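# Shut the laptop lid and keep the organiser upright

## Task

Get the laptop closed, with the desk organiser still upright when you are done.

## Robot and tools

Robot: two six-joint arms, left_arm and right_arm, each ending in a two-finger gripper with a wrist camera. Each arm's joints, counted from base to hand, are waist, shoulder, elbow, wrist pitch, wrist yaw, wrist roll. Stated ranges in radians: waist -2.618 to 3.054, shoulder 0.000 to 3.142, elbow 0.000 to 3.142, wrist pitch -1.571 to 1.571, wrist yaw -1.571 to 1.571, wrist roll -2.094 to 2.094. The true ends can differ from these by up to 0.059 rad either way.

Frames: the scene frame has its origin at table-top height, halfway between the two nominal arm mounts, with +x pointing out over the table, +z up, and left_arm on the +y side (this is not the left of any image). Calibrated bases: left_arm at (+0.033, +0.310, +0.033) m, quat_wxyz (+1.000, 0, 0, -0.005); right_arm at (-0.004, -0.280, +0.044) m, quat_wxyz (+1.000, 0, 0, +0.019). Both have up = +z. Each arm's end_effector_position (m) and end_effector_quat_wxyz are given in that arm's own base frame and may be a few cm off. The fingers point along the gripper's +z and spread along its y. The reported point sits between the pads, about 1 cm short of the fingertips.

The row: every motion command is built from rows of 14 numbers, one flat list covering both arms. Order: left_arm waist, shoulder, elbow, wrist pitch, wrist yaw, wrist roll, opening, then the same seven for right_arm. Joint values are absolute target angles in radians, the same quantities as Joint positions, not offsets. Opening is an absolute command from -1 (closed) to +1 (fully open). Between those ends the fingers go to where grip_measured will read that value. Always fill all 14 numbers. To keep an arm or gripper as it is, repeat its current Joint targets and its current tool command; a 0 is a real half-open command.

execute_actions(actions, cameras): actions is a list of actions. Each action is a table of up to 15 rows, each row lasting one 1/30 s step; a short table keeps its last row for the remaining steps. An empty list only reports state and images. A target more than 0.059 rad beyond a stated range end, and further out than the current angle, gets the call refused. Each step a joint target may lead the measured angle by at most 0.339 rad (waist, shoulder, elbow) or 2.2 rad (wrist joints). If a row would jump the gripper over 200 mm, that arm's targets are scaled back.

move(target, speed, blend, opening_speed, blocking, cameras): target is one 14-number row, or a list of up to 15 such rows, all absolute joint angles. All joints move together along interpolated paths, so the hands trace curves. Nothing avoids obstacles or the other arm. speed is in rad/s for the joint with the longest way to go: 0.01 to 12.57, default 0.5. It may be one number or one per target. blend (rad) rounds corners at intermediate targets. opening_speed (at least 0.2 per second on the -1..1 scale) ramps the finger command. blocking=false returns after about 0.5 s while the move continues; a new move replaces it. The result adds a move: line: done, off_target (resting more than 0.035 rad from a target), moving, held, or fault, plus limits=held if steps were withheld. Neither done nor off_target tells you about contact.

wait(seconds): 0 to 10 s; arms keep their last command and a running move carries on. stop(): brakes a running move. zoom_image(camera, region): camera is cam_left_wrist or cam_right_wrist; region [x0, y0, x1, y1] in pixels of that camera's latest image, at most 504 by 504. finished_scene(scene): pass the current scene number from the results. Use it only when the lid is shut and the organiser stands without robot support.

Results: Joint positions and Joint velocities per arm in joint order (rad, rad/s), then the finger-pad gap (m; 0.094 fully open). "within noise" means essentially still. Joint targets shows what the joints are now driven toward. Tool commands shows gripper commands. grip_measured reads the opening on the command scale. grip_effort_nm is gripper motor effort (negative closing); it is not pad force. Joint torques are total drive outputs including gravity, positive toward larger angles. Joints 1 to 3 wrap at ±28 N m. Action calls also list joint angles at some steps. "joint sent to its limit" means a target was clipped at the real end. "joint command not followed" means the clearance check changed that arm's targets.

Cameras: cam_left_wrist and cam_right_wrist, fisheye, 672x504, each riding on its arm. Calibration (K, T_world_to_cam) is supplied; a wrist camera's pose is given relative to its arm's base and can lag while moving.

Avoid: fast contact. Speed and pushing far past the contact point both raise force, so lower the lid slowly, pressing just enough to close it. Keep clear of the organiser so it is not toppled. Drop nothing and push nothing off the table. Never let the arms collide, and never close a gripper on the other arm's fingers. Avoid holding an arm stretched out or straining against something for long. Motors heat, warn at 75 °C, and at 90 °C the arm folds and stops working. Loose objects may occasionally be nudged by outside pushes, so check the images before finishing.

Each tool is called after "Emit:" in YAML: its name, and indented under it one key for each argument.

## Session

Emit:
execute_actions:
  actions: []

Scene clock: 0.00 s.
left_arm: end_effector_position=(+0.2293, -0.1030, +0.1600) grip_measured=+1.000 grip_effort_nm=n/a end_effector_quat_wxyz=(+0.515, +0.064, +0.848, -0.104) | right_arm: end_effector_position=(+0.2763, +0.0748, +0.0900) grip_measured=+1.000 grip_effort_nm=n/a end_effector_quat_wxyz=(+0.374, +0.042, +0.909, +0.180)
Joint positions: left_arm=[-0.677 0.473 0.37 -0.396 -0.357 -0.312 0.094] | right_arm=[0.136 0.925 0.38 -0.187 -0.201 0.317 0.094]
Joint velocities: within noise
Joint torques (N m): no reading
Heat: left arm: 30 °C; right arm: 28 °C.
Joint targets: left_arm=[-0.677 0.467 0.377 -0.407 -0.362 -0.312] | right_arm=[0.136 0.919 0.388 -0.190 -0.201 0.315]
Tool commands: left_gripper/opening=+1.0 right_gripper/opening=+1.0

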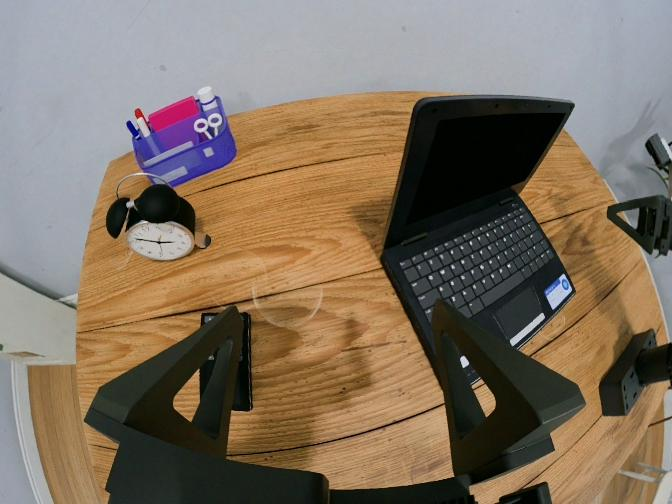

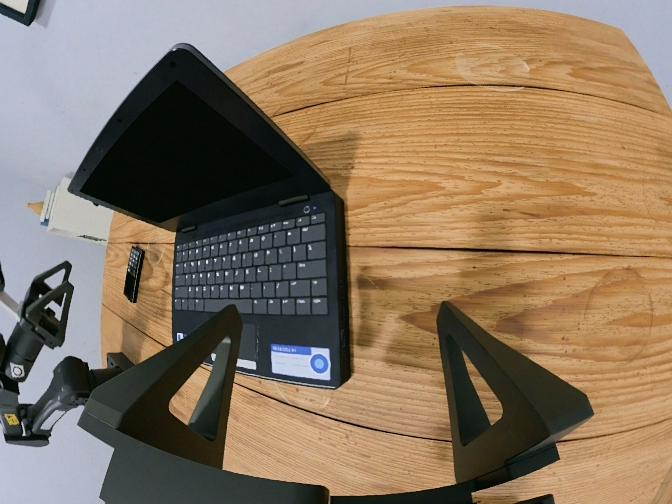

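Emit:
move:
  target:
    - [-0.677,0.467,0.65,-0.65,-0.362,-0.312,1,0.414,1.224,1.301,-0.977,0,0,-0.9]
    - [-0.677,0.467,0.65,-0.65,-0.362,-0.312,1,0.414,1.968,1.965,-0.897,0,0,-0.9]
  speed: 0.8

Scene clock: 112.67 s.
left_arm: end_effector_position=(+0.2177, -0.0937, +0.2256) grip_measured=+1.000 grip_effort_nm=-0.012 end_effector_quat_wxyz=(+0.521, +0.062, +0.844, -0.109) | right_arm: end_effector_position=(+0.4726, +0.2065, +0.2214) grip_measured=-0.898 grip_effort_nm=-0.071 end_effector_quat_wxyz=(+0.312, -0.188, +0.928, +0.071)
Joint positions: left_arm=[-0.677 0.473 0.626 -0.634 -0.357 -0.312 0.094] | right_arm=[0.407 1.956 1.939 -0.902 -0.01 0.01 0.005]
Joint torques (N m): left_arm=[-0.09 1.2 9.52 1.88 -0.17 0.03] | right_arm=[0.65 -11.45 10.28 1.86 0.1 -0.12]
Heat: left arm: 36 °C; right arm: 37 °C.
Joint targets: left_arm=[-0.677 0.467 0.650 -0.650 -0.362 -0.312] | right_arm=[0.414 1.968 1.965 -0.897 0.000 0.000]
move: done
camera_calibration:
cam_left_wrist: T_world_to_cam=[[-0.21985, -0.974559, 0.0436007, -0.0520069], [-0.845462, 0.168049, -0.506906, 0.348901], [0.486683, -0.148306, -0.860898, 0.188207], [0, 0, 0, 1]] pos_world=[0.191952, -0.081404, 0.341155]
cam_right_wrist: T_world_to_cam=[[0.377055, -0.921189, -0.0961252, 0.0366694], [-0.926191, -0.375068, -0.0386606, 0.55331], [-0.000439813, 0.103607, -0.994618, 0.307853], [0, 0, 0, 1]] pos_world=[0.498779, 0.209412, 0.331113]

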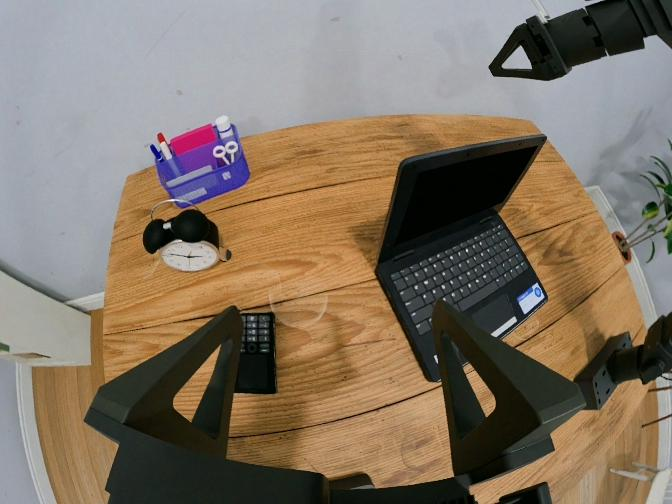

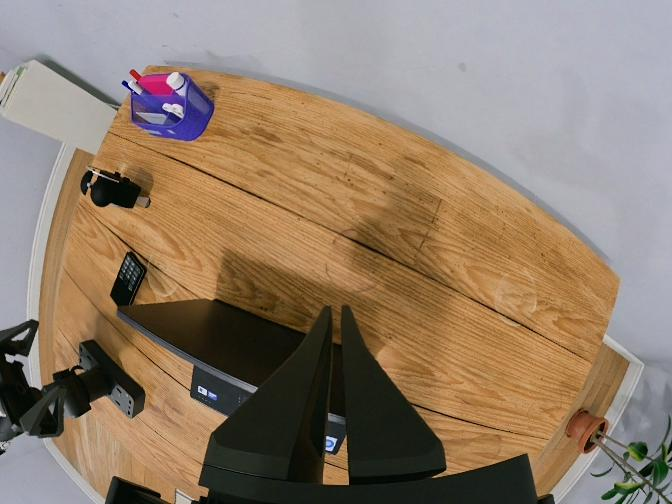

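Emit:
move:
  target:
    - [-0.677,0.467,0.65,-0.65,-0.362,-0.312,1,0.43,1.948,1.579,-0.531,0,0,-0.9]
    - [-0.677,0.467,0.65,-0.65,-0.362,-0.312,1,0.564,1.6155,1.228,-0.513,0,0,-0.9]
  speed: [0.4,0.25]

Emit:
move:
  target:
    - [-0.677,0.467,0.65,-0.65,-0.362,-0.312,1,0.657,1.444,0.943,-0.399,0,0,-0.9]
  speed: 0.25

Scene clock: 136.10 s.
left_arm: end_effector_position=(+0.2176, -0.0936, +0.2254) grip_measured=+1.000 grip_effort_nm=-0.012 end_effector_quat_wxyz=(+0.521, +0.062, +0.845, -0.108) | right_arm: end_effector_position=(+0.3861, +0.2347, +0.1611) grip_measured=-0.899 grip_effort_nm=-0.051 end_effector_quat_wxyz=(+0.344, -0.248, +0.901, +0.091)
Joint positions: left_arm=[-0.677 0.473 0.626 -0.635 -0.357 -0.312 0.094] | right_arm=[0.55 1.635 1.254 -0.462 0.016 0.007 0.005]
Joint torques (N m): left_arm=[-0.09 1.2 9.52 1.89 -0.17 0.03] | right_arm=[1.16 -11.25 5.81 1.43 -0.14 -0.09]
Heat: left arm: 36 °C; right arm: 37 °C.
Joint targets: left_arm=[-0.677 0.467 0.650 -0.650 -0.362 -0.312] | right_arm=[0.564 1.615 1.228 -0.513 0.000 0.000]
move: off_target (right_arm); right_arm: the wrist pitch is farthest, 0.051 rad from its target
camera_calibration:
cam_left_wrist: T_world_to_cam=[[-0.219878, -0.974568, 0.0432472, -0.0518745], [-0.84573, 0.168339, -0.506362, 0.348692], [0.486204, -0.147913, -0.861236, 0.188272], [0, 0, 0, 1]] pos_world=[0.191954, -0.0814059, 0.340955]
cam_right_wrist: T_world_to_cam=[[0.49937, -0.862989, -0.0766801, 0.0253868], [-0.864198, -0.489863, -0.114875, 0.49678], [0.061573, 0.123632, -0.990416, 0.215536], [0, 0, 0, 1]] pos_world=[0.403367, 0.238615, 0.272484]

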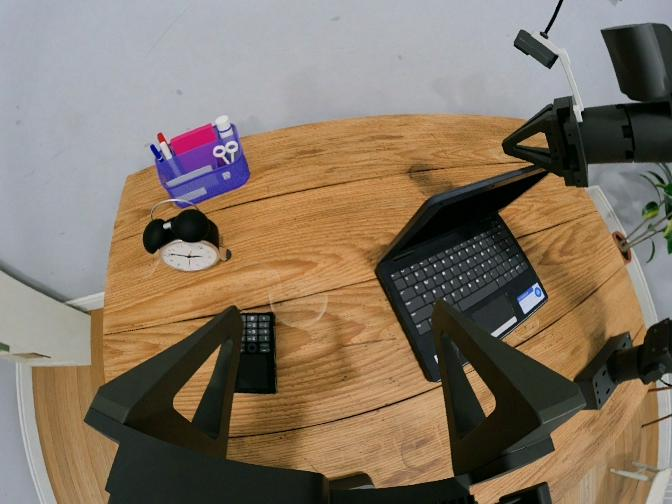

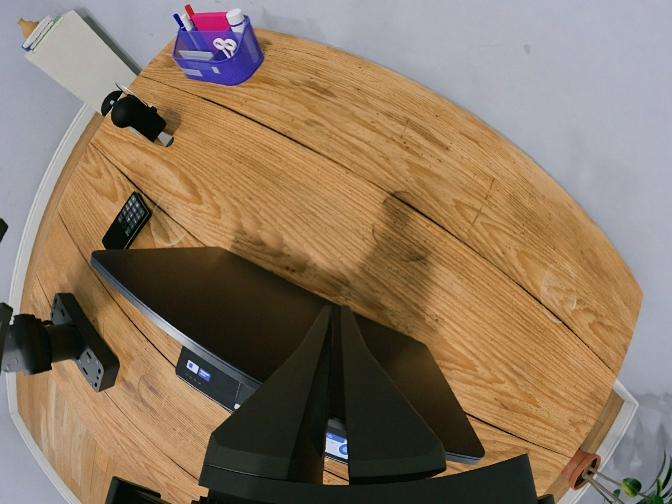

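Scene clock: 137.60 s.
left_arm: end_effector_position=(+0.2176, -0.0936, +0.2254) grip_measured=+1.000 grip_effort_nm=-0.022 end_effector_quat_wxyz=(+0.521, +0.062, +0.845, -0.108) | right_arm: end_effector_position=(+0.3214, +0.2385, +0.1360) grip_measured=-0.899 grip_effort_nm=-0.042 end_effector_quat_wxyz=(+0.343, -0.289, +0.887, +0.106)
Joint positions: left_arm=[-0.677 0.473 0.626 -0.635 -0.357 -0.312 0.094] | right_arm=[0.645 1.452 0.97 -0.354 0.02 0.007 0.005]
Joint torques (N m): left_arm=[-0.1 1.21 9.51 1.88 -0.17 0.03] | right_arm=[1.05 -7.99 5.65 1.49 -0.2 -0.1]
Heat: left arm: 36 °C; right arm: 36 °C.
Joint targets: left_arm=[-0.677 0.467 0.650 -0.650 -0.362 -0.312] | right_arm=[0.657 1.444 0.943 -0.399 0.000 0.000]
move: off_target (right_arm); right_arm: the wrist pitch is farthest, 0.045 rad from its target
camera_calibration:
cam_left_wrist: T_world_to_cam=[[-0.219878, -0.974568, 0.0432472, -0.0518745], [-0.84573, 0.168339, -0.506362, 0.348692], [0.486204, -0.147913, -0.861236, 0.188272], [0, 0, 0, 1]] pos_world=[0.191954, -0.0814059, 0.340955]
cam_right_wrist: T_world_to_cam=[[0.576984, -0.813418, -0.0737601, 0.0219602], [-0.814727, -0.566839, -0.122122, 0.443186], [0.0575261, 0.130557, -0.989771, 0.193711], [0, 0, 0, 1]] pos_world=[0.337261, 0.243788, 0.247472]

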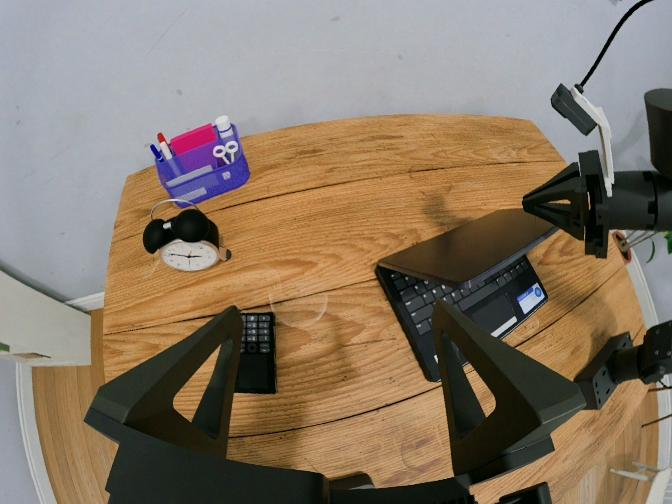

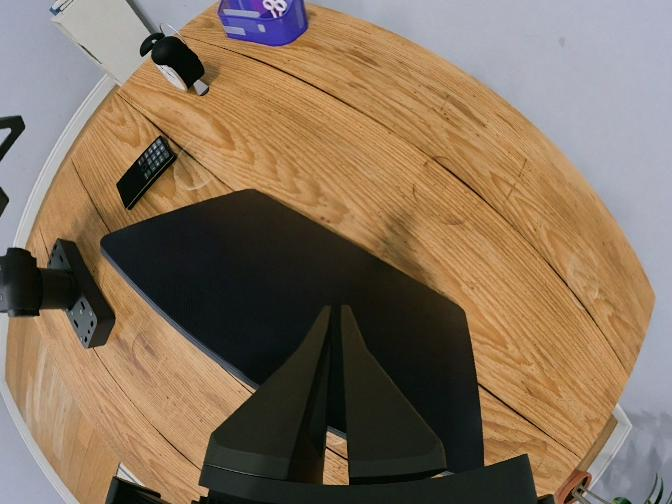

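Emit:
move:
  target:
    - [-0.677,0.467,0.65,-0.65,-0.362,-0.312,1,0.767,1.365,0.622,-0.157,0,0,-0.9]
    - [-0.677,0.467,0.65,-0.65,-0.362,-0.312,1,0.8,1.448,0.446,0.102,0,0,-0.9]
  speed: [0.25,0.15]

Scene clock: 150.77 s.
left_arm: end_effector_position=(+0.2176, -0.0936, +0.2254) grip_measured=+1.000 grip_effort_nm=-0.017 end_effector_quat_wxyz=(+0.521, +0.062, +0.845, -0.108) | right_arm: end_effector_position=(+0.2419, +0.2402, +0.0312) grip_measured=-0.899 grip_effort_nm=-0.046 end_effector_quat_wxyz=(+0.339, -0.351, +0.862, +0.135)
Joint positions: left_arm=[-0.677 0.473 0.626 -0.635 -0.357 -0.312 0.094] | right_arm=[0.787 1.428 0.468 0.137 0.016 0.007 0.005]
Joint torques (N m): left_arm=[-0.1 1.2 9.52 1.89 -0.17 0.03] | right_arm=[1.1 -3.78 4.83 1.62 -0.14 -0.11]
Heat: left arm: 36 °C; right arm: 36 °C.
Joint targets: left_arm=[-0.677 0.467 0.650 -0.650 -0.362 -0.312] | right_arm=[0.800 1.448 0.446 0.102 0.000 0.000]
move: done
camera_calibration:
cam_left_wrist: T_world_to_cam=[[-0.219853, -0.974581, 0.0430779, -0.0518232], [-0.845864, 0.168446, -0.506103, 0.348639], [0.485983, -0.147706, -0.861396, 0.188386], [0, 0, 0, 1]] pos_world=[0.191955, -0.0814067, 0.340955]
cam_right_wrist: T_world_to_cam=[[0.688997, -0.720644, -0.0771709, 0.0121963], [-0.723384, -0.677208, -0.134554, 0.371452], [0.0447046, 0.148531, -0.987897, 0.0931556], [0, 0, 0, 1]] pos_world=[0.256135, 0.246503, 0.14295]

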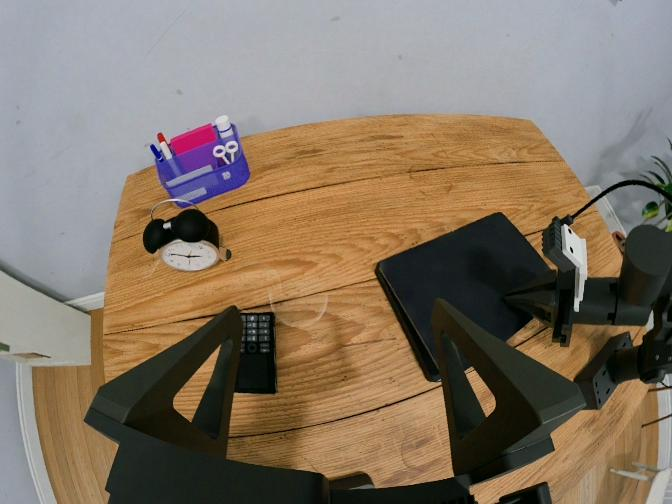

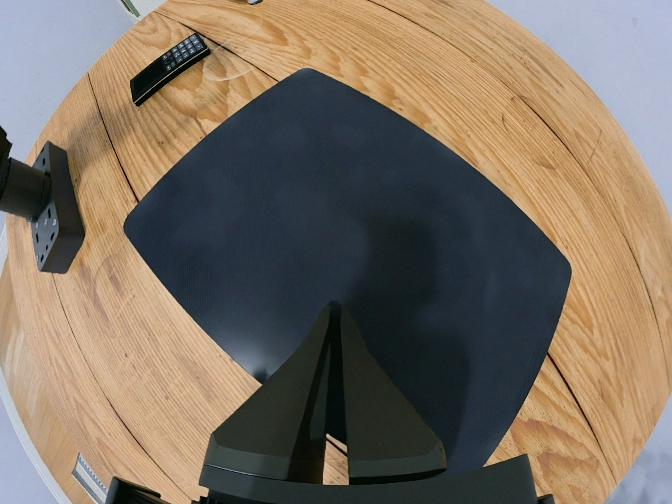

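Emit:
move:
  target: [-0.677,0.467,0.65,-0.65,-0.362,-0.312,1,0.8,1.553,0.404,0.249,0,0,-0.9]
  speed: 0.12

Scene clock: 156.27 s.
left_arm: end_effector_position=(+0.2176, -0.0936, +0.2254) grip_measured=+1.000 grip_effort_nm=-0.012 end_effector_quat_wxyz=(+0.521, +0.062, +0.845, -0.108) | right_arm: end_effector_position=(+0.2383, +0.2397, +0.0044) grip_measured=-0.899 grip_effort_nm=-0.046 end_effector_quat_wxyz=(+0.331, -0.355, +0.864, +0.134)
Joint positions: left_arm=[-0.677 0.473 0.626 -0.635 -0.357 -0.312 0.094] | right_arm=[0.791 1.532 0.422 0.27 0.01 0.007 0.005]
Joint torques (N m): left_arm=[-0.09 1.22 9.52 1.89 -0.17 0.04] | right_arm=[0.76 -4.07 4.46 1.74 -0.1 -0.1]
Heat: left arm: 36 °C; right arm: 36 °C.
Joint targets: left_arm=[-0.677 0.467 0.650 -0.650 -0.362 -0.312] | right_arm=[0.800 1.553 0.404 0.249 0.000 0.000]
move: done
camera_calibration:
cam_left_wrist: T_world_to_cam=[[-0.219853, -0.974581, 0.0430779, -0.0518232], [-0.845864, 0.168446, -0.506103, 0.348639], [0.485983, -0.147706, -0.861396, 0.188386], [0, 0, 0, 1]] pos_world=[0.191955, -0.0814067, 0.340955]
cam_right_wrist: T_world_to_cam=[[0.693224, -0.716186, -0.0807339, 0.0102124], [-0.720144, -0.683824, -0.117375, 0.365664], [0.0288543, 0.139507, -0.989801, 0.0728782], [0, 0, 0, 1]] pos_world=[0.254148, 0.247197, 0.115879]

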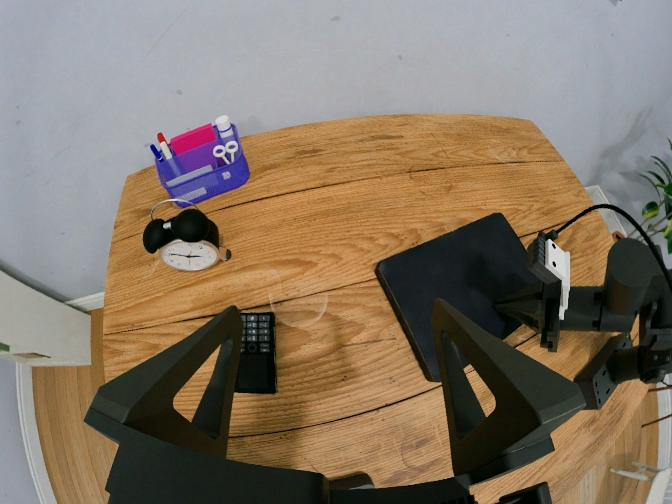

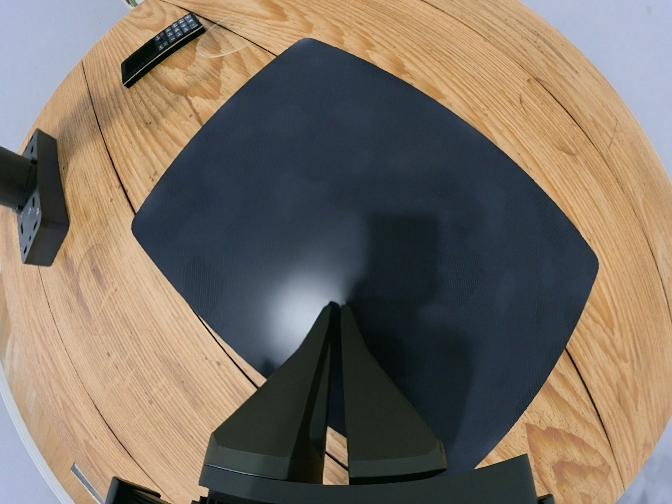

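Emit:
move:
  target: [-0.677,0.467,0.65,-0.65,-0.362,-0.312,1,0.8,1.66,0.376,0.384,0,0,-0.9]
  speed: 0.1

Emit:
zoom_image:
  camera: "cam_left_wrist"
  region: [350, 190, 600, 400]

Scene clock: 166.80 s.
left_arm: end_effector_position=(+0.2176, -0.0936, +0.2254) grip_measured=+1.000 grip_effort_nm=-0.017 end_effector_quat_wxyz=(+0.521, +0.062, +0.845, -0.108) | right_arm: end_effector_position=(+0.2504, +0.2527, +0.0034) grip_measured=-0.899 grip_effort_nm=-0.046 end_effector_quat_wxyz=(+0.369, -0.349, +0.848, +0.152)
Joint positions: left_arm=[-0.677 0.473 0.626 -0.635 -0.357 -0.312 0.094] | right_arm=[0.791 1.621 0.402 0.469 0.007 0.007 0.005]
Joint torques (N m): left_arm=[-0.09 1.21 9.52 1.89 -0.17 0.04] | right_arm=[0.77 -3.1 3.29 1.26 -0.06 -0.1]
Heat: left arm: 36 °C; right arm: 36 °C.
Joint targets: left_arm=[-0.677 0.467 0.650 -0.650 -0.362 -0.312] | right_arm=[0.800 1.660 0.376 0.384 0.000 0.000]
move: off_target (right_arm); right_arm: the wrist pitch is farthest, 0.085 rad from its target
camera_calibration:
cam_left_wrist: T_world_to_cam=[[-0.219853, -0.974581, 0.0430779, -0.0518232], [-0.845864, 0.168446, -0.506103, 0.348639], [0.485983, -0.147706, -0.861396, 0.188386], [0, 0, 0, 1]] pos_world=[0.191955, -0.0814067, 0.340955]
cam_right_wrist: T_world_to_cam=[[0.699655, -0.709503, -0.0841876, 0.00765258], [-0.70886, -0.674567, -0.206099, 0.378223], [0.0894377, 0.203875, -0.974903, 0.0381843], [0, 0, 0, 1]] pos_world=[0.259338, 0.252782, 0.115822]

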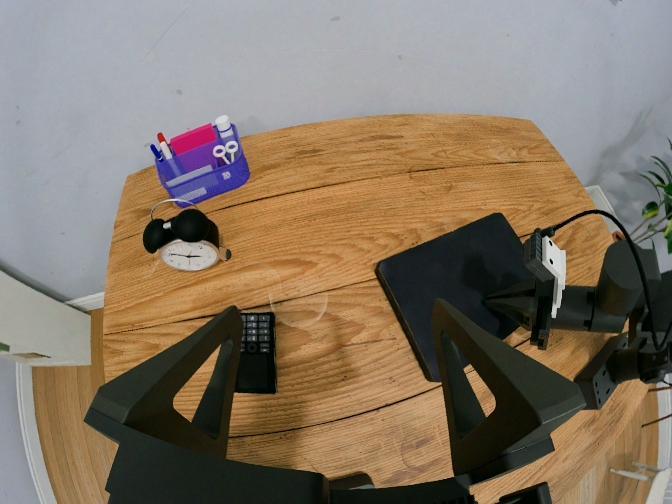

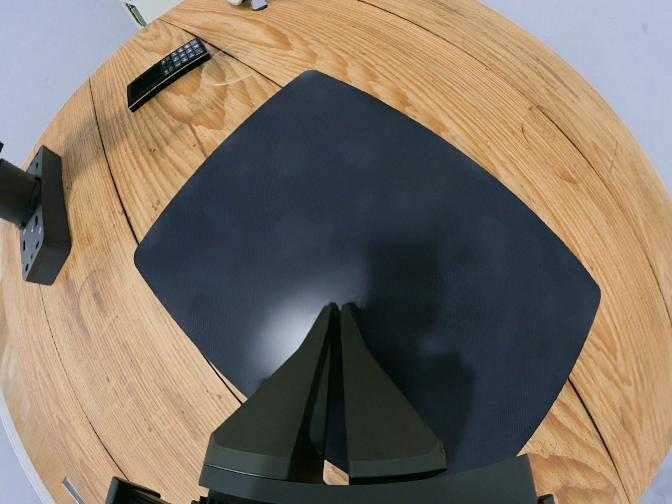

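Scaled by 2.016 from the camera's 672x504 image, which has a finer 960x720 frame.

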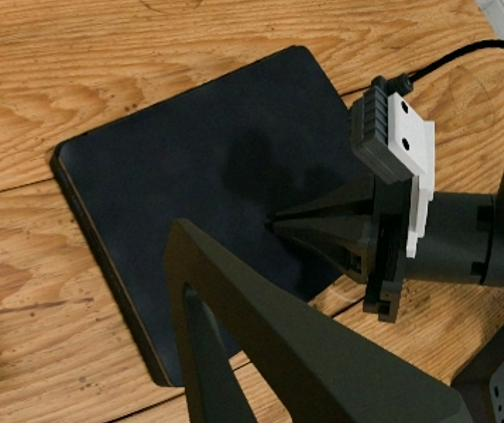

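Emit:
move:
  target: [-0.677,0.467,0.65,-0.65,-0.362,-0.312,1,0.791,1.365,0.622,-0.157,0,0,-0.9]
  speed: 0.3

Emit:
zoom_image:
  camera: "cam_left_wrist"
  region: [350, 190, 600, 400]

Scene clock: 174.17 s.
left_arm: end_effector_position=(+0.2176, -0.0936, +0.2254) grip_measured=+1.000 grip_effort_nm=-0.012 end_effector_quat_wxyz=(+0.521, +0.062, +0.845, -0.108) | right_arm: end_effector_position=(+0.2361, +0.2382, +0.0475) grip_measured=-0.899 grip_effort_nm=-0.046 end_effector_quat_wxyz=(+0.291, -0.361, +0.878, +0.119)
Joint positions: left_arm=[-0.677 0.473 0.626 -0.635 -0.357 -0.312 0.094] | right_arm=[0.791 1.387 0.6 -0.144 0.007 0.007 0.005]
Joint torques (N m): left_arm=[-0.09 1.2 9.51 1.9 -0.17 0.03] | right_arm=[0.02 -7.73 9.24 1.68 -0.06 -0.09]
Heat: left arm: 36 °C; right arm: 36 °C.
Joint targets: left_arm=[-0.677 0.467 0.650 -0.650 -0.362 -0.312] | right_arm=[0.791 1.365 0.622 -0.157 0.000 0.000]
move: done
camera_calibration:
cam_left_wrist: T_world_to_cam=[[-0.219853, -0.974581, 0.0430779, -0.0518232], [-0.845864, 0.168446, -0.506103, 0.348639], [0.485983, -0.147706, -0.861396, 0.188386], [0, 0, 0, 1]] pos_world=[0.191955, -0.0814067, 0.340955]
cam_right_wrist: T_world_to_cam=[[0.689165, -0.720112, -0.0805699, 0.0160125], [-0.723699, -0.689592, -0.0268696, 0.365911], [-0.0362113, 0.076826, -0.996387, 0.146342], [0, 0, 0, 1]] pos_world=[0.259074, 0.252617, 0.156935]

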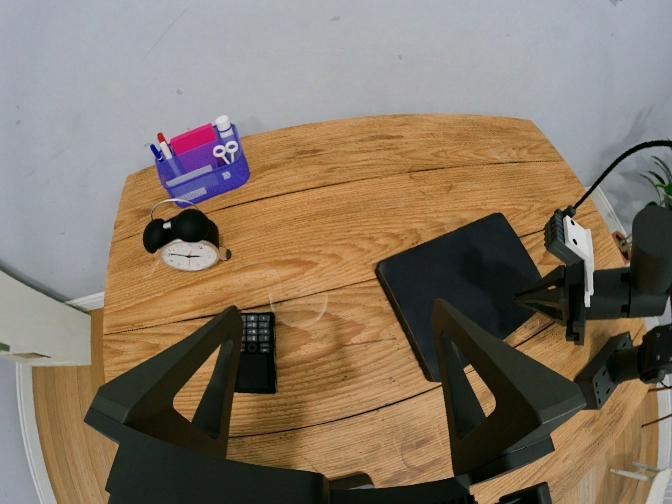

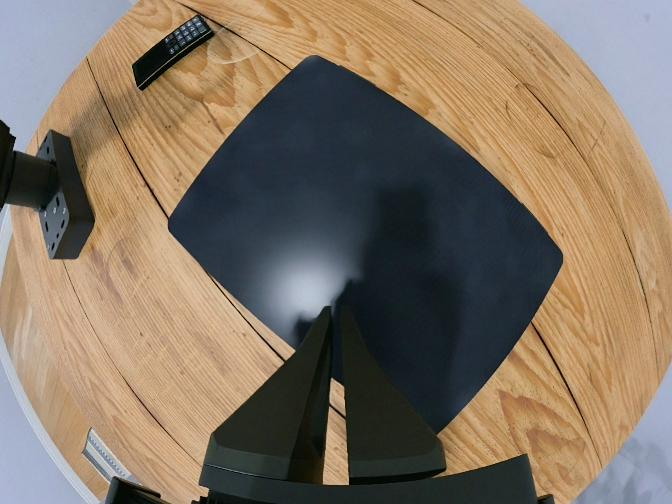

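Scaled by 2.016 from the camera's 672x504 image, which has a finer 960x720 frame.

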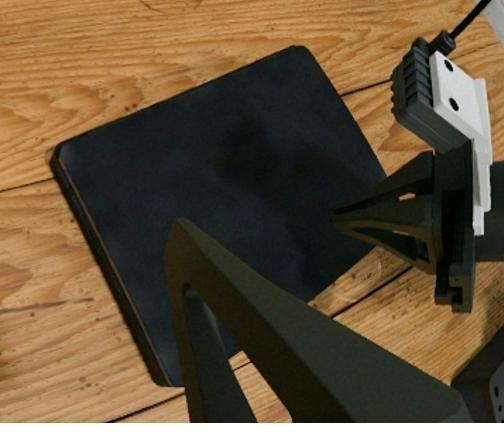

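Closed.

Emit:
finished_scene:
  scene: 1

The scene is finished: the task was done.


## Next scene

The same job, from a new start.

Emit:
execute_actions:
  actions: []

Scene clock: 0.00 s.
left_arm: end_effector_position=(+0.1424, -0.1575, +0.2161) grip_measured=+1.000 grip_effort_nm=n/a end_effector_quat_wxyz=(+0.351, +0.083, +0.896, -0.258) | right_arm: end_effector_position=(+0.2263, +0.2441, +0.1595) grip_measured=+1.000 grip_effort_nm=n/a end_effector_quat_wxyz=(+0.455, +0.079, +0.878, +0.125)
Joint positions: left_arm=[-1.057 0.557 0.784 -0.923 -0.258 -0.751 0.094] | right_arm=[1.213 1.278 0.809 -0.449 0.797 1.108 0.094]
Joint velocities: within noise
Joint torques (N m): no reading
Heat: left arm: 28 °C; right arm: 28 °C.
Joint targets: left_arm=[-1.057 0.551 0.788 -0.940 -0.265 -0.748] | right_arm=[1.213 1.272 0.818 -0.456 0.809 1.106]
Tool commands: left_gripper/opening=+1.0 right_gripper/opening=+1.0
camera_calibration:
cam_left_wrist: T_world_to_cam=[[-0.360233, -0.869981, 0.336698, -0.157225], [-0.927251, 0.294401, -0.231375, 0.263157], [0.102167, -0.395553, -0.912743, 0.234172], [0, 0, 0, 1]] pos_world=[0.16345, -0.121629, 0.327564]
cam_right_wrist: T_world_to_cam=[[-0.0148438, -0.929255, -0.369141, 0.292399], [-0.939448, 0.139372, -0.31307, 0.258036], [0.34237, 0.342142, -0.875055, 0.0873544], [0, 0, 0, 1]] pos_world=[0.216844, 0.205863, 0.26516]

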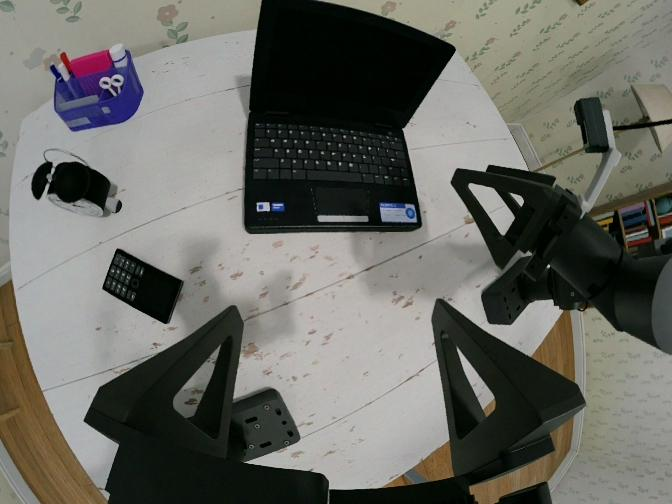

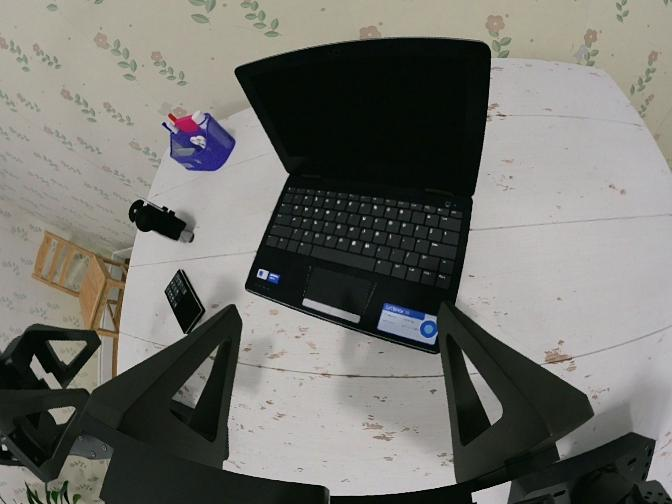

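Emit:
move:
  target:
    - [-1.057,0.551,0.788,-0.94,-0.265,-0.748,1,0.5,1.224,1.301,-0.977,0,0,-0.9]
    - [-1.057,0.551,0.788,-0.94,-0.265,-0.748,1,0.35,2.058,2.098,-0.94,0,0,-0.9]
  speed: 0.8
  blend: 0.1

Scene clock: 51.20 s.
left_arm: end_effector_position=(+0.1424, -0.1575, +0.2161) grip_measured=+1.000 grip_effort_nm=-0.012 end_effector_quat_wxyz=(+0.351, +0.083, +0.896, -0.258) | right_arm: end_effector_position=(+0.5024, +0.1853, +0.2218) grip_measured=-0.898 grip_effort_nm=-0.076 end_effector_quat_wxyz=(+0.316, -0.161, +0.933, +0.055)
Joint positions: left_arm=[-1.057 0.557 0.784 -0.923 -0.258 -0.751 0.094] | right_arm=[0.354 2.047 2.072 -0.942 0.007 0.011 0.005]
Joint torques (N m): left_arm=[-0.12 1.28 7.31 1.77 -0.18 0.06] | right_arm=[-0.24 -12.52 9.95 1.8 -0.06 -0.13]
Heat: left arm: 32 °C; right arm: 34 °C.
Joint targets: left_arm=[-1.057 0.551 0.788 -0.940 -0.265 -0.748] | right_arm=[0.350 2.058 2.098 -0.940 0.000 0.000]
move: done
camera_calibration:
cam_left_wrist: T_world_to_cam=[[-0.360233, -0.869981, 0.336698, -0.157225], [-0.927251, 0.294401, -0.231375, 0.263157], [0.102167, -0.395553, -0.912743, 0.234172], [0, 0, 0, 1]] pos_world=[0.16345, -0.121629, 0.327564]
cam_right_wrist: T_world_to_cam=[[0.318284, -0.944306, -0.0835598, 0.0368749], [-0.947921, -0.315915, -0.0405441, 0.573372], [0.0118882, 0.0921126, -0.995678, 0.306608], [0, 0, 0, 1]] pos_world=[0.52813, 0.187715, 0.331611]

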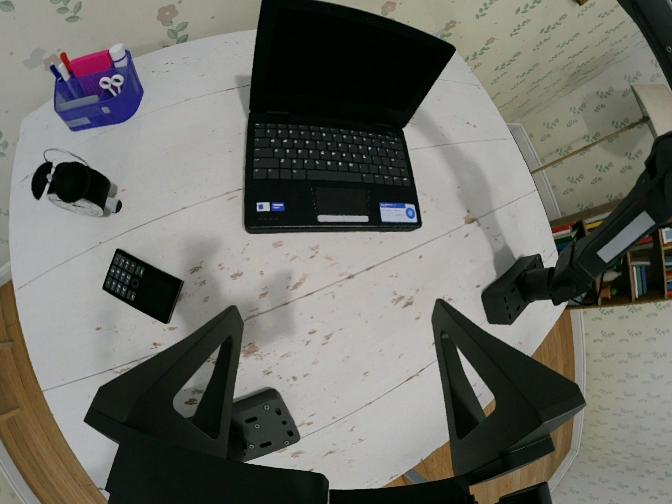

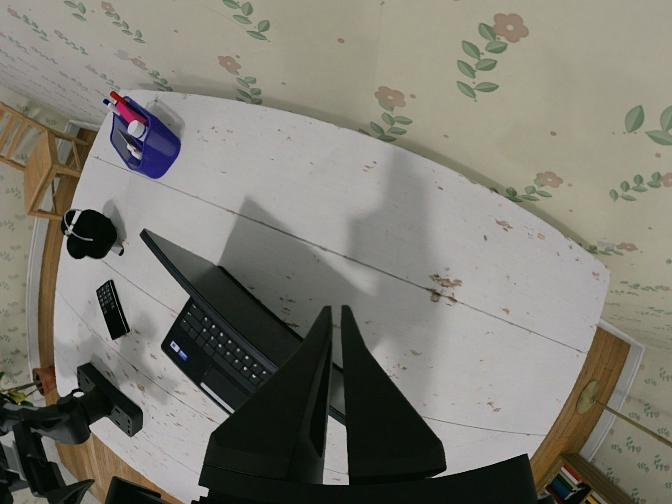

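Emit:
move:
  target:
    - [-1.057,0.551,0.788,-0.94,-0.265,-0.748,1,0.35,2.023,1.685,-0.562,0,0,-0.9]
    - [-1.057,0.551,0.788,-0.94,-0.265,-0.748,1,0.501,1.711,1.334,-0.523,0,0,-0.9]
    - [-1.057,0.551,0.788,-0.94,-0.265,-0.748,1,0.606,1.594,1.085,-0.391,0,0,-0.9]
  speed: [0.4,0.25,0.25]
  blend: 0.03

Scene clock: 62.40 s.
left_arm: end_effector_position=(+0.1424, -0.1575, +0.2161) grip_measured=+1.000 grip_effort_nm=-0.012 end_effector_quat_wxyz=(+0.351, +0.083, +0.896, -0.258) | right_arm: end_effector_position=(+0.3616, +0.2456, +0.1313) grip_measured=-0.898 grip_effort_nm=-0.051 end_effector_quat_wxyz=(+0.338, -0.270, +0.896, +0.102)
Joint positions: left_arm=[-1.057 0.557 0.784 -0.923 -0.258 -0.751 0.094] | right_arm=[0.597 1.606 1.107 -0.351 0.008 0.01 0.005]
Joint torques (N m): left_arm=[-0.12 1.28 7.31 1.76 -0.19 0.06] | right_arm=[0.68 -9.95 5.78 1.49 -0.1 -0.12]
Heat: left arm: 33 °C; right arm: 34 °C.
Joint targets: left_arm=[-1.057 0.551 0.788 -0.940 -0.265 -0.748] | right_arm=[0.606 1.594 1.085 -0.391 0.000 0.000]
move: off_target (right_arm); right_arm: the wrist pitch is farthest, 0.040 rad from its target
camera_calibration:
cam_left_wrist: T_world_to_cam=[[-0.360233, -0.869981, 0.336698, -0.157225], [-0.927251, 0.294401, -0.231375, 0.263157], [0.102167, -0.395553, -0.912743, 0.234172], [0, 0, 0, 1]] pos_world=[0.16345, -0.121629, 0.327564]
cam_right_wrist: T_world_to_cam=[[0.54168, -0.836407, -0.0836994, 0.0238307], [-0.839328, -0.532741, -0.108234, 0.478219], [0.0459379, 0.12888, -0.990596, 0.190532], [0, 0, 0, 1]] pos_world=[0.379722, 0.250143, 0.242495]

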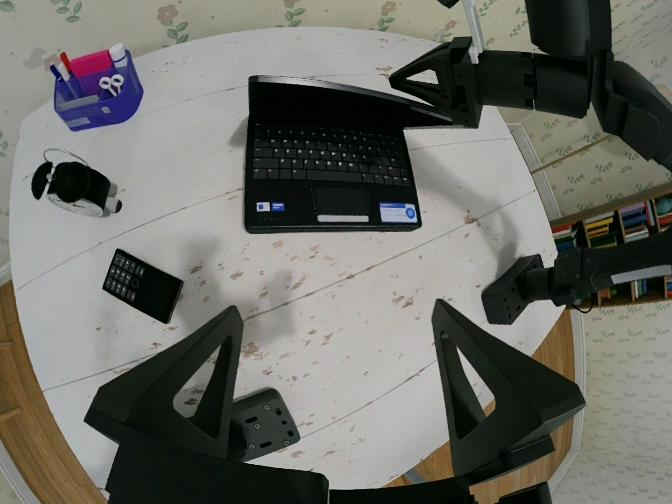

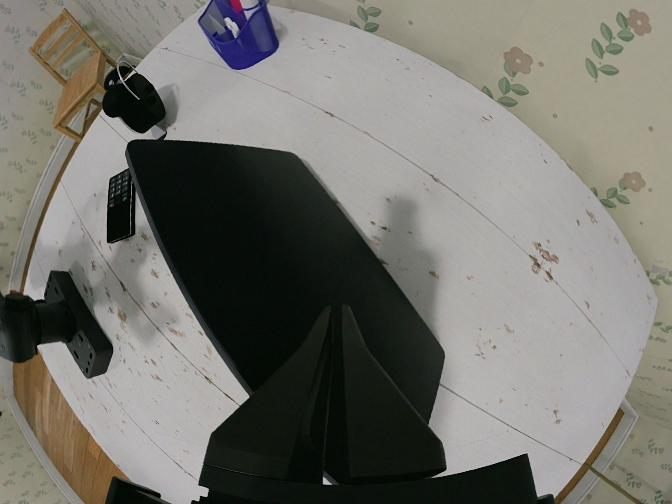

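Emit:
move:
  target:
    - [-1.057,0.551,0.788,-0.94,-0.265,-0.748,1,0.729,1.569,0.8,-0.131,0,0,-0.9]
    - [-1.057,0.551,0.788,-0.94,-0.265,-0.748,1,0.784,1.664,0.658,0.106,0,0,-0.9]
    - [-1.057,0.551,0.788,-0.94,-0.265,-0.748,1,0.798,1.787,0.5985,0.2885,0,0,-0.9]
  speed: [0.25,0.2,0.12]
  blend: 0.03

Scene clock: 72.00 s.
left_arm: end_effector_position=(+0.1424, -0.1575, +0.2161) grip_measured=+1.000 grip_effort_nm=-0.007 end_effector_quat_wxyz=(+0.351, +0.083, +0.896, -0.258) | right_arm: end_effector_position=(+0.2838, +0.2812, +0.0046) grip_measured=-0.898 grip_effort_nm=-0.051 end_effector_quat_wxyz=(+0.352, -0.347, +0.858, +0.139)
Joint positions: left_arm=[-1.057 0.557 0.784 -0.923 -0.258 -0.751 0.094] | right_arm=[0.786 1.751 0.619 0.336 0.018 0.01 0.005]
Joint torques (N m): left_arm=[-0.1 1.26 7.34 1.76 -0.19 0.05] | right_arm=[1.03 -5.14 4.01 1.47 -0.17 -0.12]
Heat: left arm: 33 °C; right arm: 32 °C.
Joint targets: left_arm=[-1.057 0.551 0.788 -0.940 -0.265 -0.748] | right_arm=[0.798 1.787 0.599 0.289 0.000 0.000]
move: off_target (right_arm); right_arm: the wrist pitch is farthest, 0.047 rad from its target
camera_calibration:
cam_left_wrist: T_world_to_cam=[[-0.360233, -0.869981, 0.336698, -0.157225], [-0.927251, 0.294401, -0.231375, 0.263157], [0.102167, -0.395553, -0.912743, 0.234172], [0, 0, 0, 1]] pos_world=[0.16345, -0.121629, 0.327564]
cam_right_wrist: T_world_to_cam=[[0.687686, -0.721828, -0.0778012, 0.0115159], [-0.723117, -0.671447, -0.162051, 0.424466], [0.0647334, 0.167699, -0.983711, 0.0477986], [0, 0, 0, 1]] pos_world=[0.295925, 0.285303, 0.116701]

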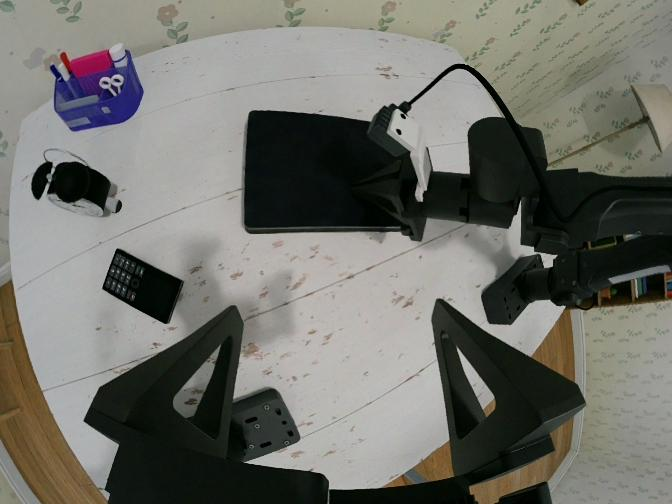

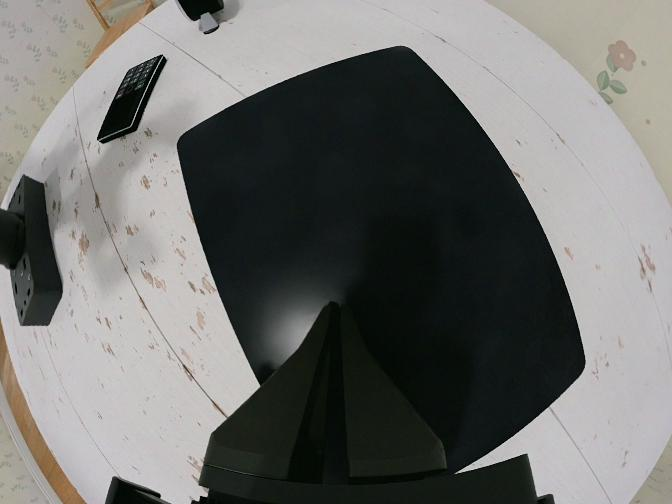

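Emit:
move:
  target:
    - [-1.057,0.551,0.788,-0.94,-0.265,-0.748,1,0.798,1.86,0.585,0.36,0,0,-0.9]
  speed: 0.15
  cameras: []

Emit:
move:
  target:
    - [-1.057,0.551,0.788,-0.94,-0.265,-0.748,1,0.79,1.569,0.8,-0.131,0,0,-0.9]
  speed: 0.4

Emit:
zoom_image:
  camera: "cam_left_wrist"
  region: [220, 80, 470, 280]

Scene clock: 79.20 s.
left_arm: end_effector_position=(+0.1424, -0.1575, +0.2161) grip_measured=+1.000 grip_effort_nm=-0.007 end_effector_quat_wxyz=(+0.351, +0.083, +0.896, -0.258) | right_arm: end_effector_position=(+0.2922, +0.2918, +0.0035) grip_measured=-0.898 grip_effort_nm=-0.056 end_effector_quat_wxyz=(+0.378, -0.344, +0.846, +0.154)
Joint positions: left_arm=[-1.057 0.557 0.784 -0.923 -0.258 -0.751 0.094] | right_arm=[0.786 1.808 0.613 0.464 0.009 0.01 0.005]
Joint torques (N m): left_arm=[-0.12 1.28 7.32 1.76 -0.18 0.05] | right_arm=[0.99 -4.01 3.11 1.01 -0.09 -0.11]
Heat: left arm: 33 °C; right arm: 31 °C.
Joint targets: left_arm=[-1.057 0.551 0.788 -0.940 -0.265 -0.748] | right_arm=[0.798 1.860 0.585 0.360 0.000 0.000]
move: off_target (right_arm); right_arm: the wrist pitch is farthest, 0.104 rad from its target
No camera images: "cameras" was empty.

Scene clock: 81.20 s.
left_arm: end_effector_position=(+0.1424, -0.1575, +0.2161) grip_measured=+1.000 grip_effort_nm=-0.012 end_effector_quat_wxyz=(+0.351, +0.083, +0.896, -0.258) | right_arm: end_effector_position=(+0.2726, +0.2725, +0.0456) grip_measured=-0.898 grip_effort_nm=-0.051 end_effector_quat_wxyz=(+0.290, -0.359, +0.880, +0.118)
Joint positions: left_arm=[-1.057 0.557 0.784 -0.923 -0.258 -0.751 0.094] | right_arm=[0.786 1.594 0.78 -0.121 0.008 0.01 0.005]
Joint torques (N m): left_arm=[-0.1 1.25 7.32 1.77 -0.19 0.05] | right_arm=[0.31 -10.24 8.66 1.64 -0.08 -0.12]
Heat: left arm: 33 °C; right arm: 31 °C.
Joint targets: left_arm=[-1.057 0.551 0.788 -0.940 -0.265 -0.748] | right_arm=[0.790 1.569 0.800 -0.131 0.000 0.000]
move: done
camera_calibration:
cam_left_wrist: T_world_to_cam=[[-0.360233, -0.869981, 0.336698, -0.157225], [-0.927251, 0.294401, -0.231375, 0.263157], [0.102167, -0.395553, -0.912743, 0.234172], [0, 0, 0, 1]] pos_world=[0.16345, -0.121629, 0.327564]
cam_right_wrist: T_world_to_cam=[[0.684074, -0.724847, -0.0814889, 0.0180717], [-0.728377, -0.684778, -0.0233714, 0.41575], [-0.0388611, 0.0753424, -0.9964, 0.144271], [0, 0, 0, 1]] pos_world=[0.296067, 0.286926, 0.154941]

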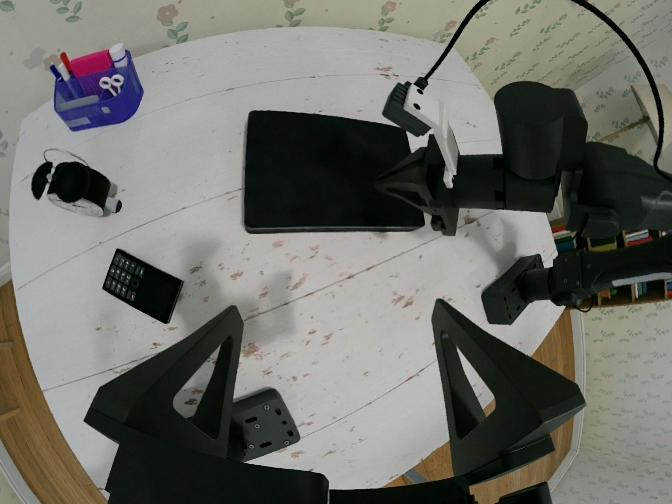

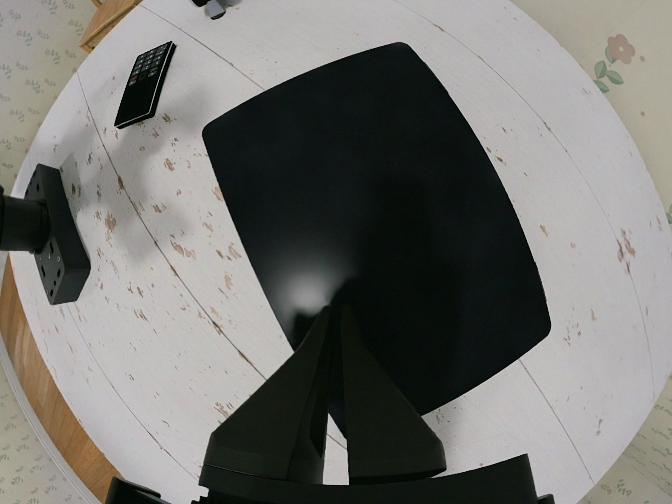

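Scaled by 2.016 from the camera's 672x504 image, which has a finer 960x720 frame.

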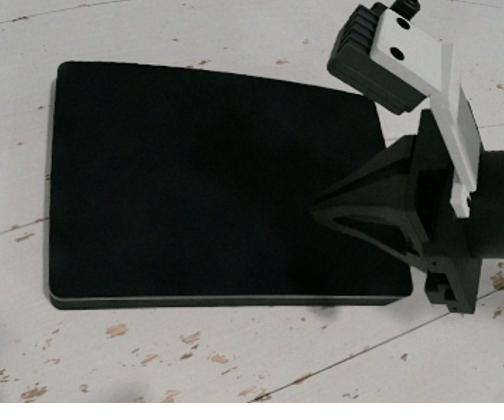

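Emit:
finished_scene:
  scene: 2

The scene is finished: the task was done.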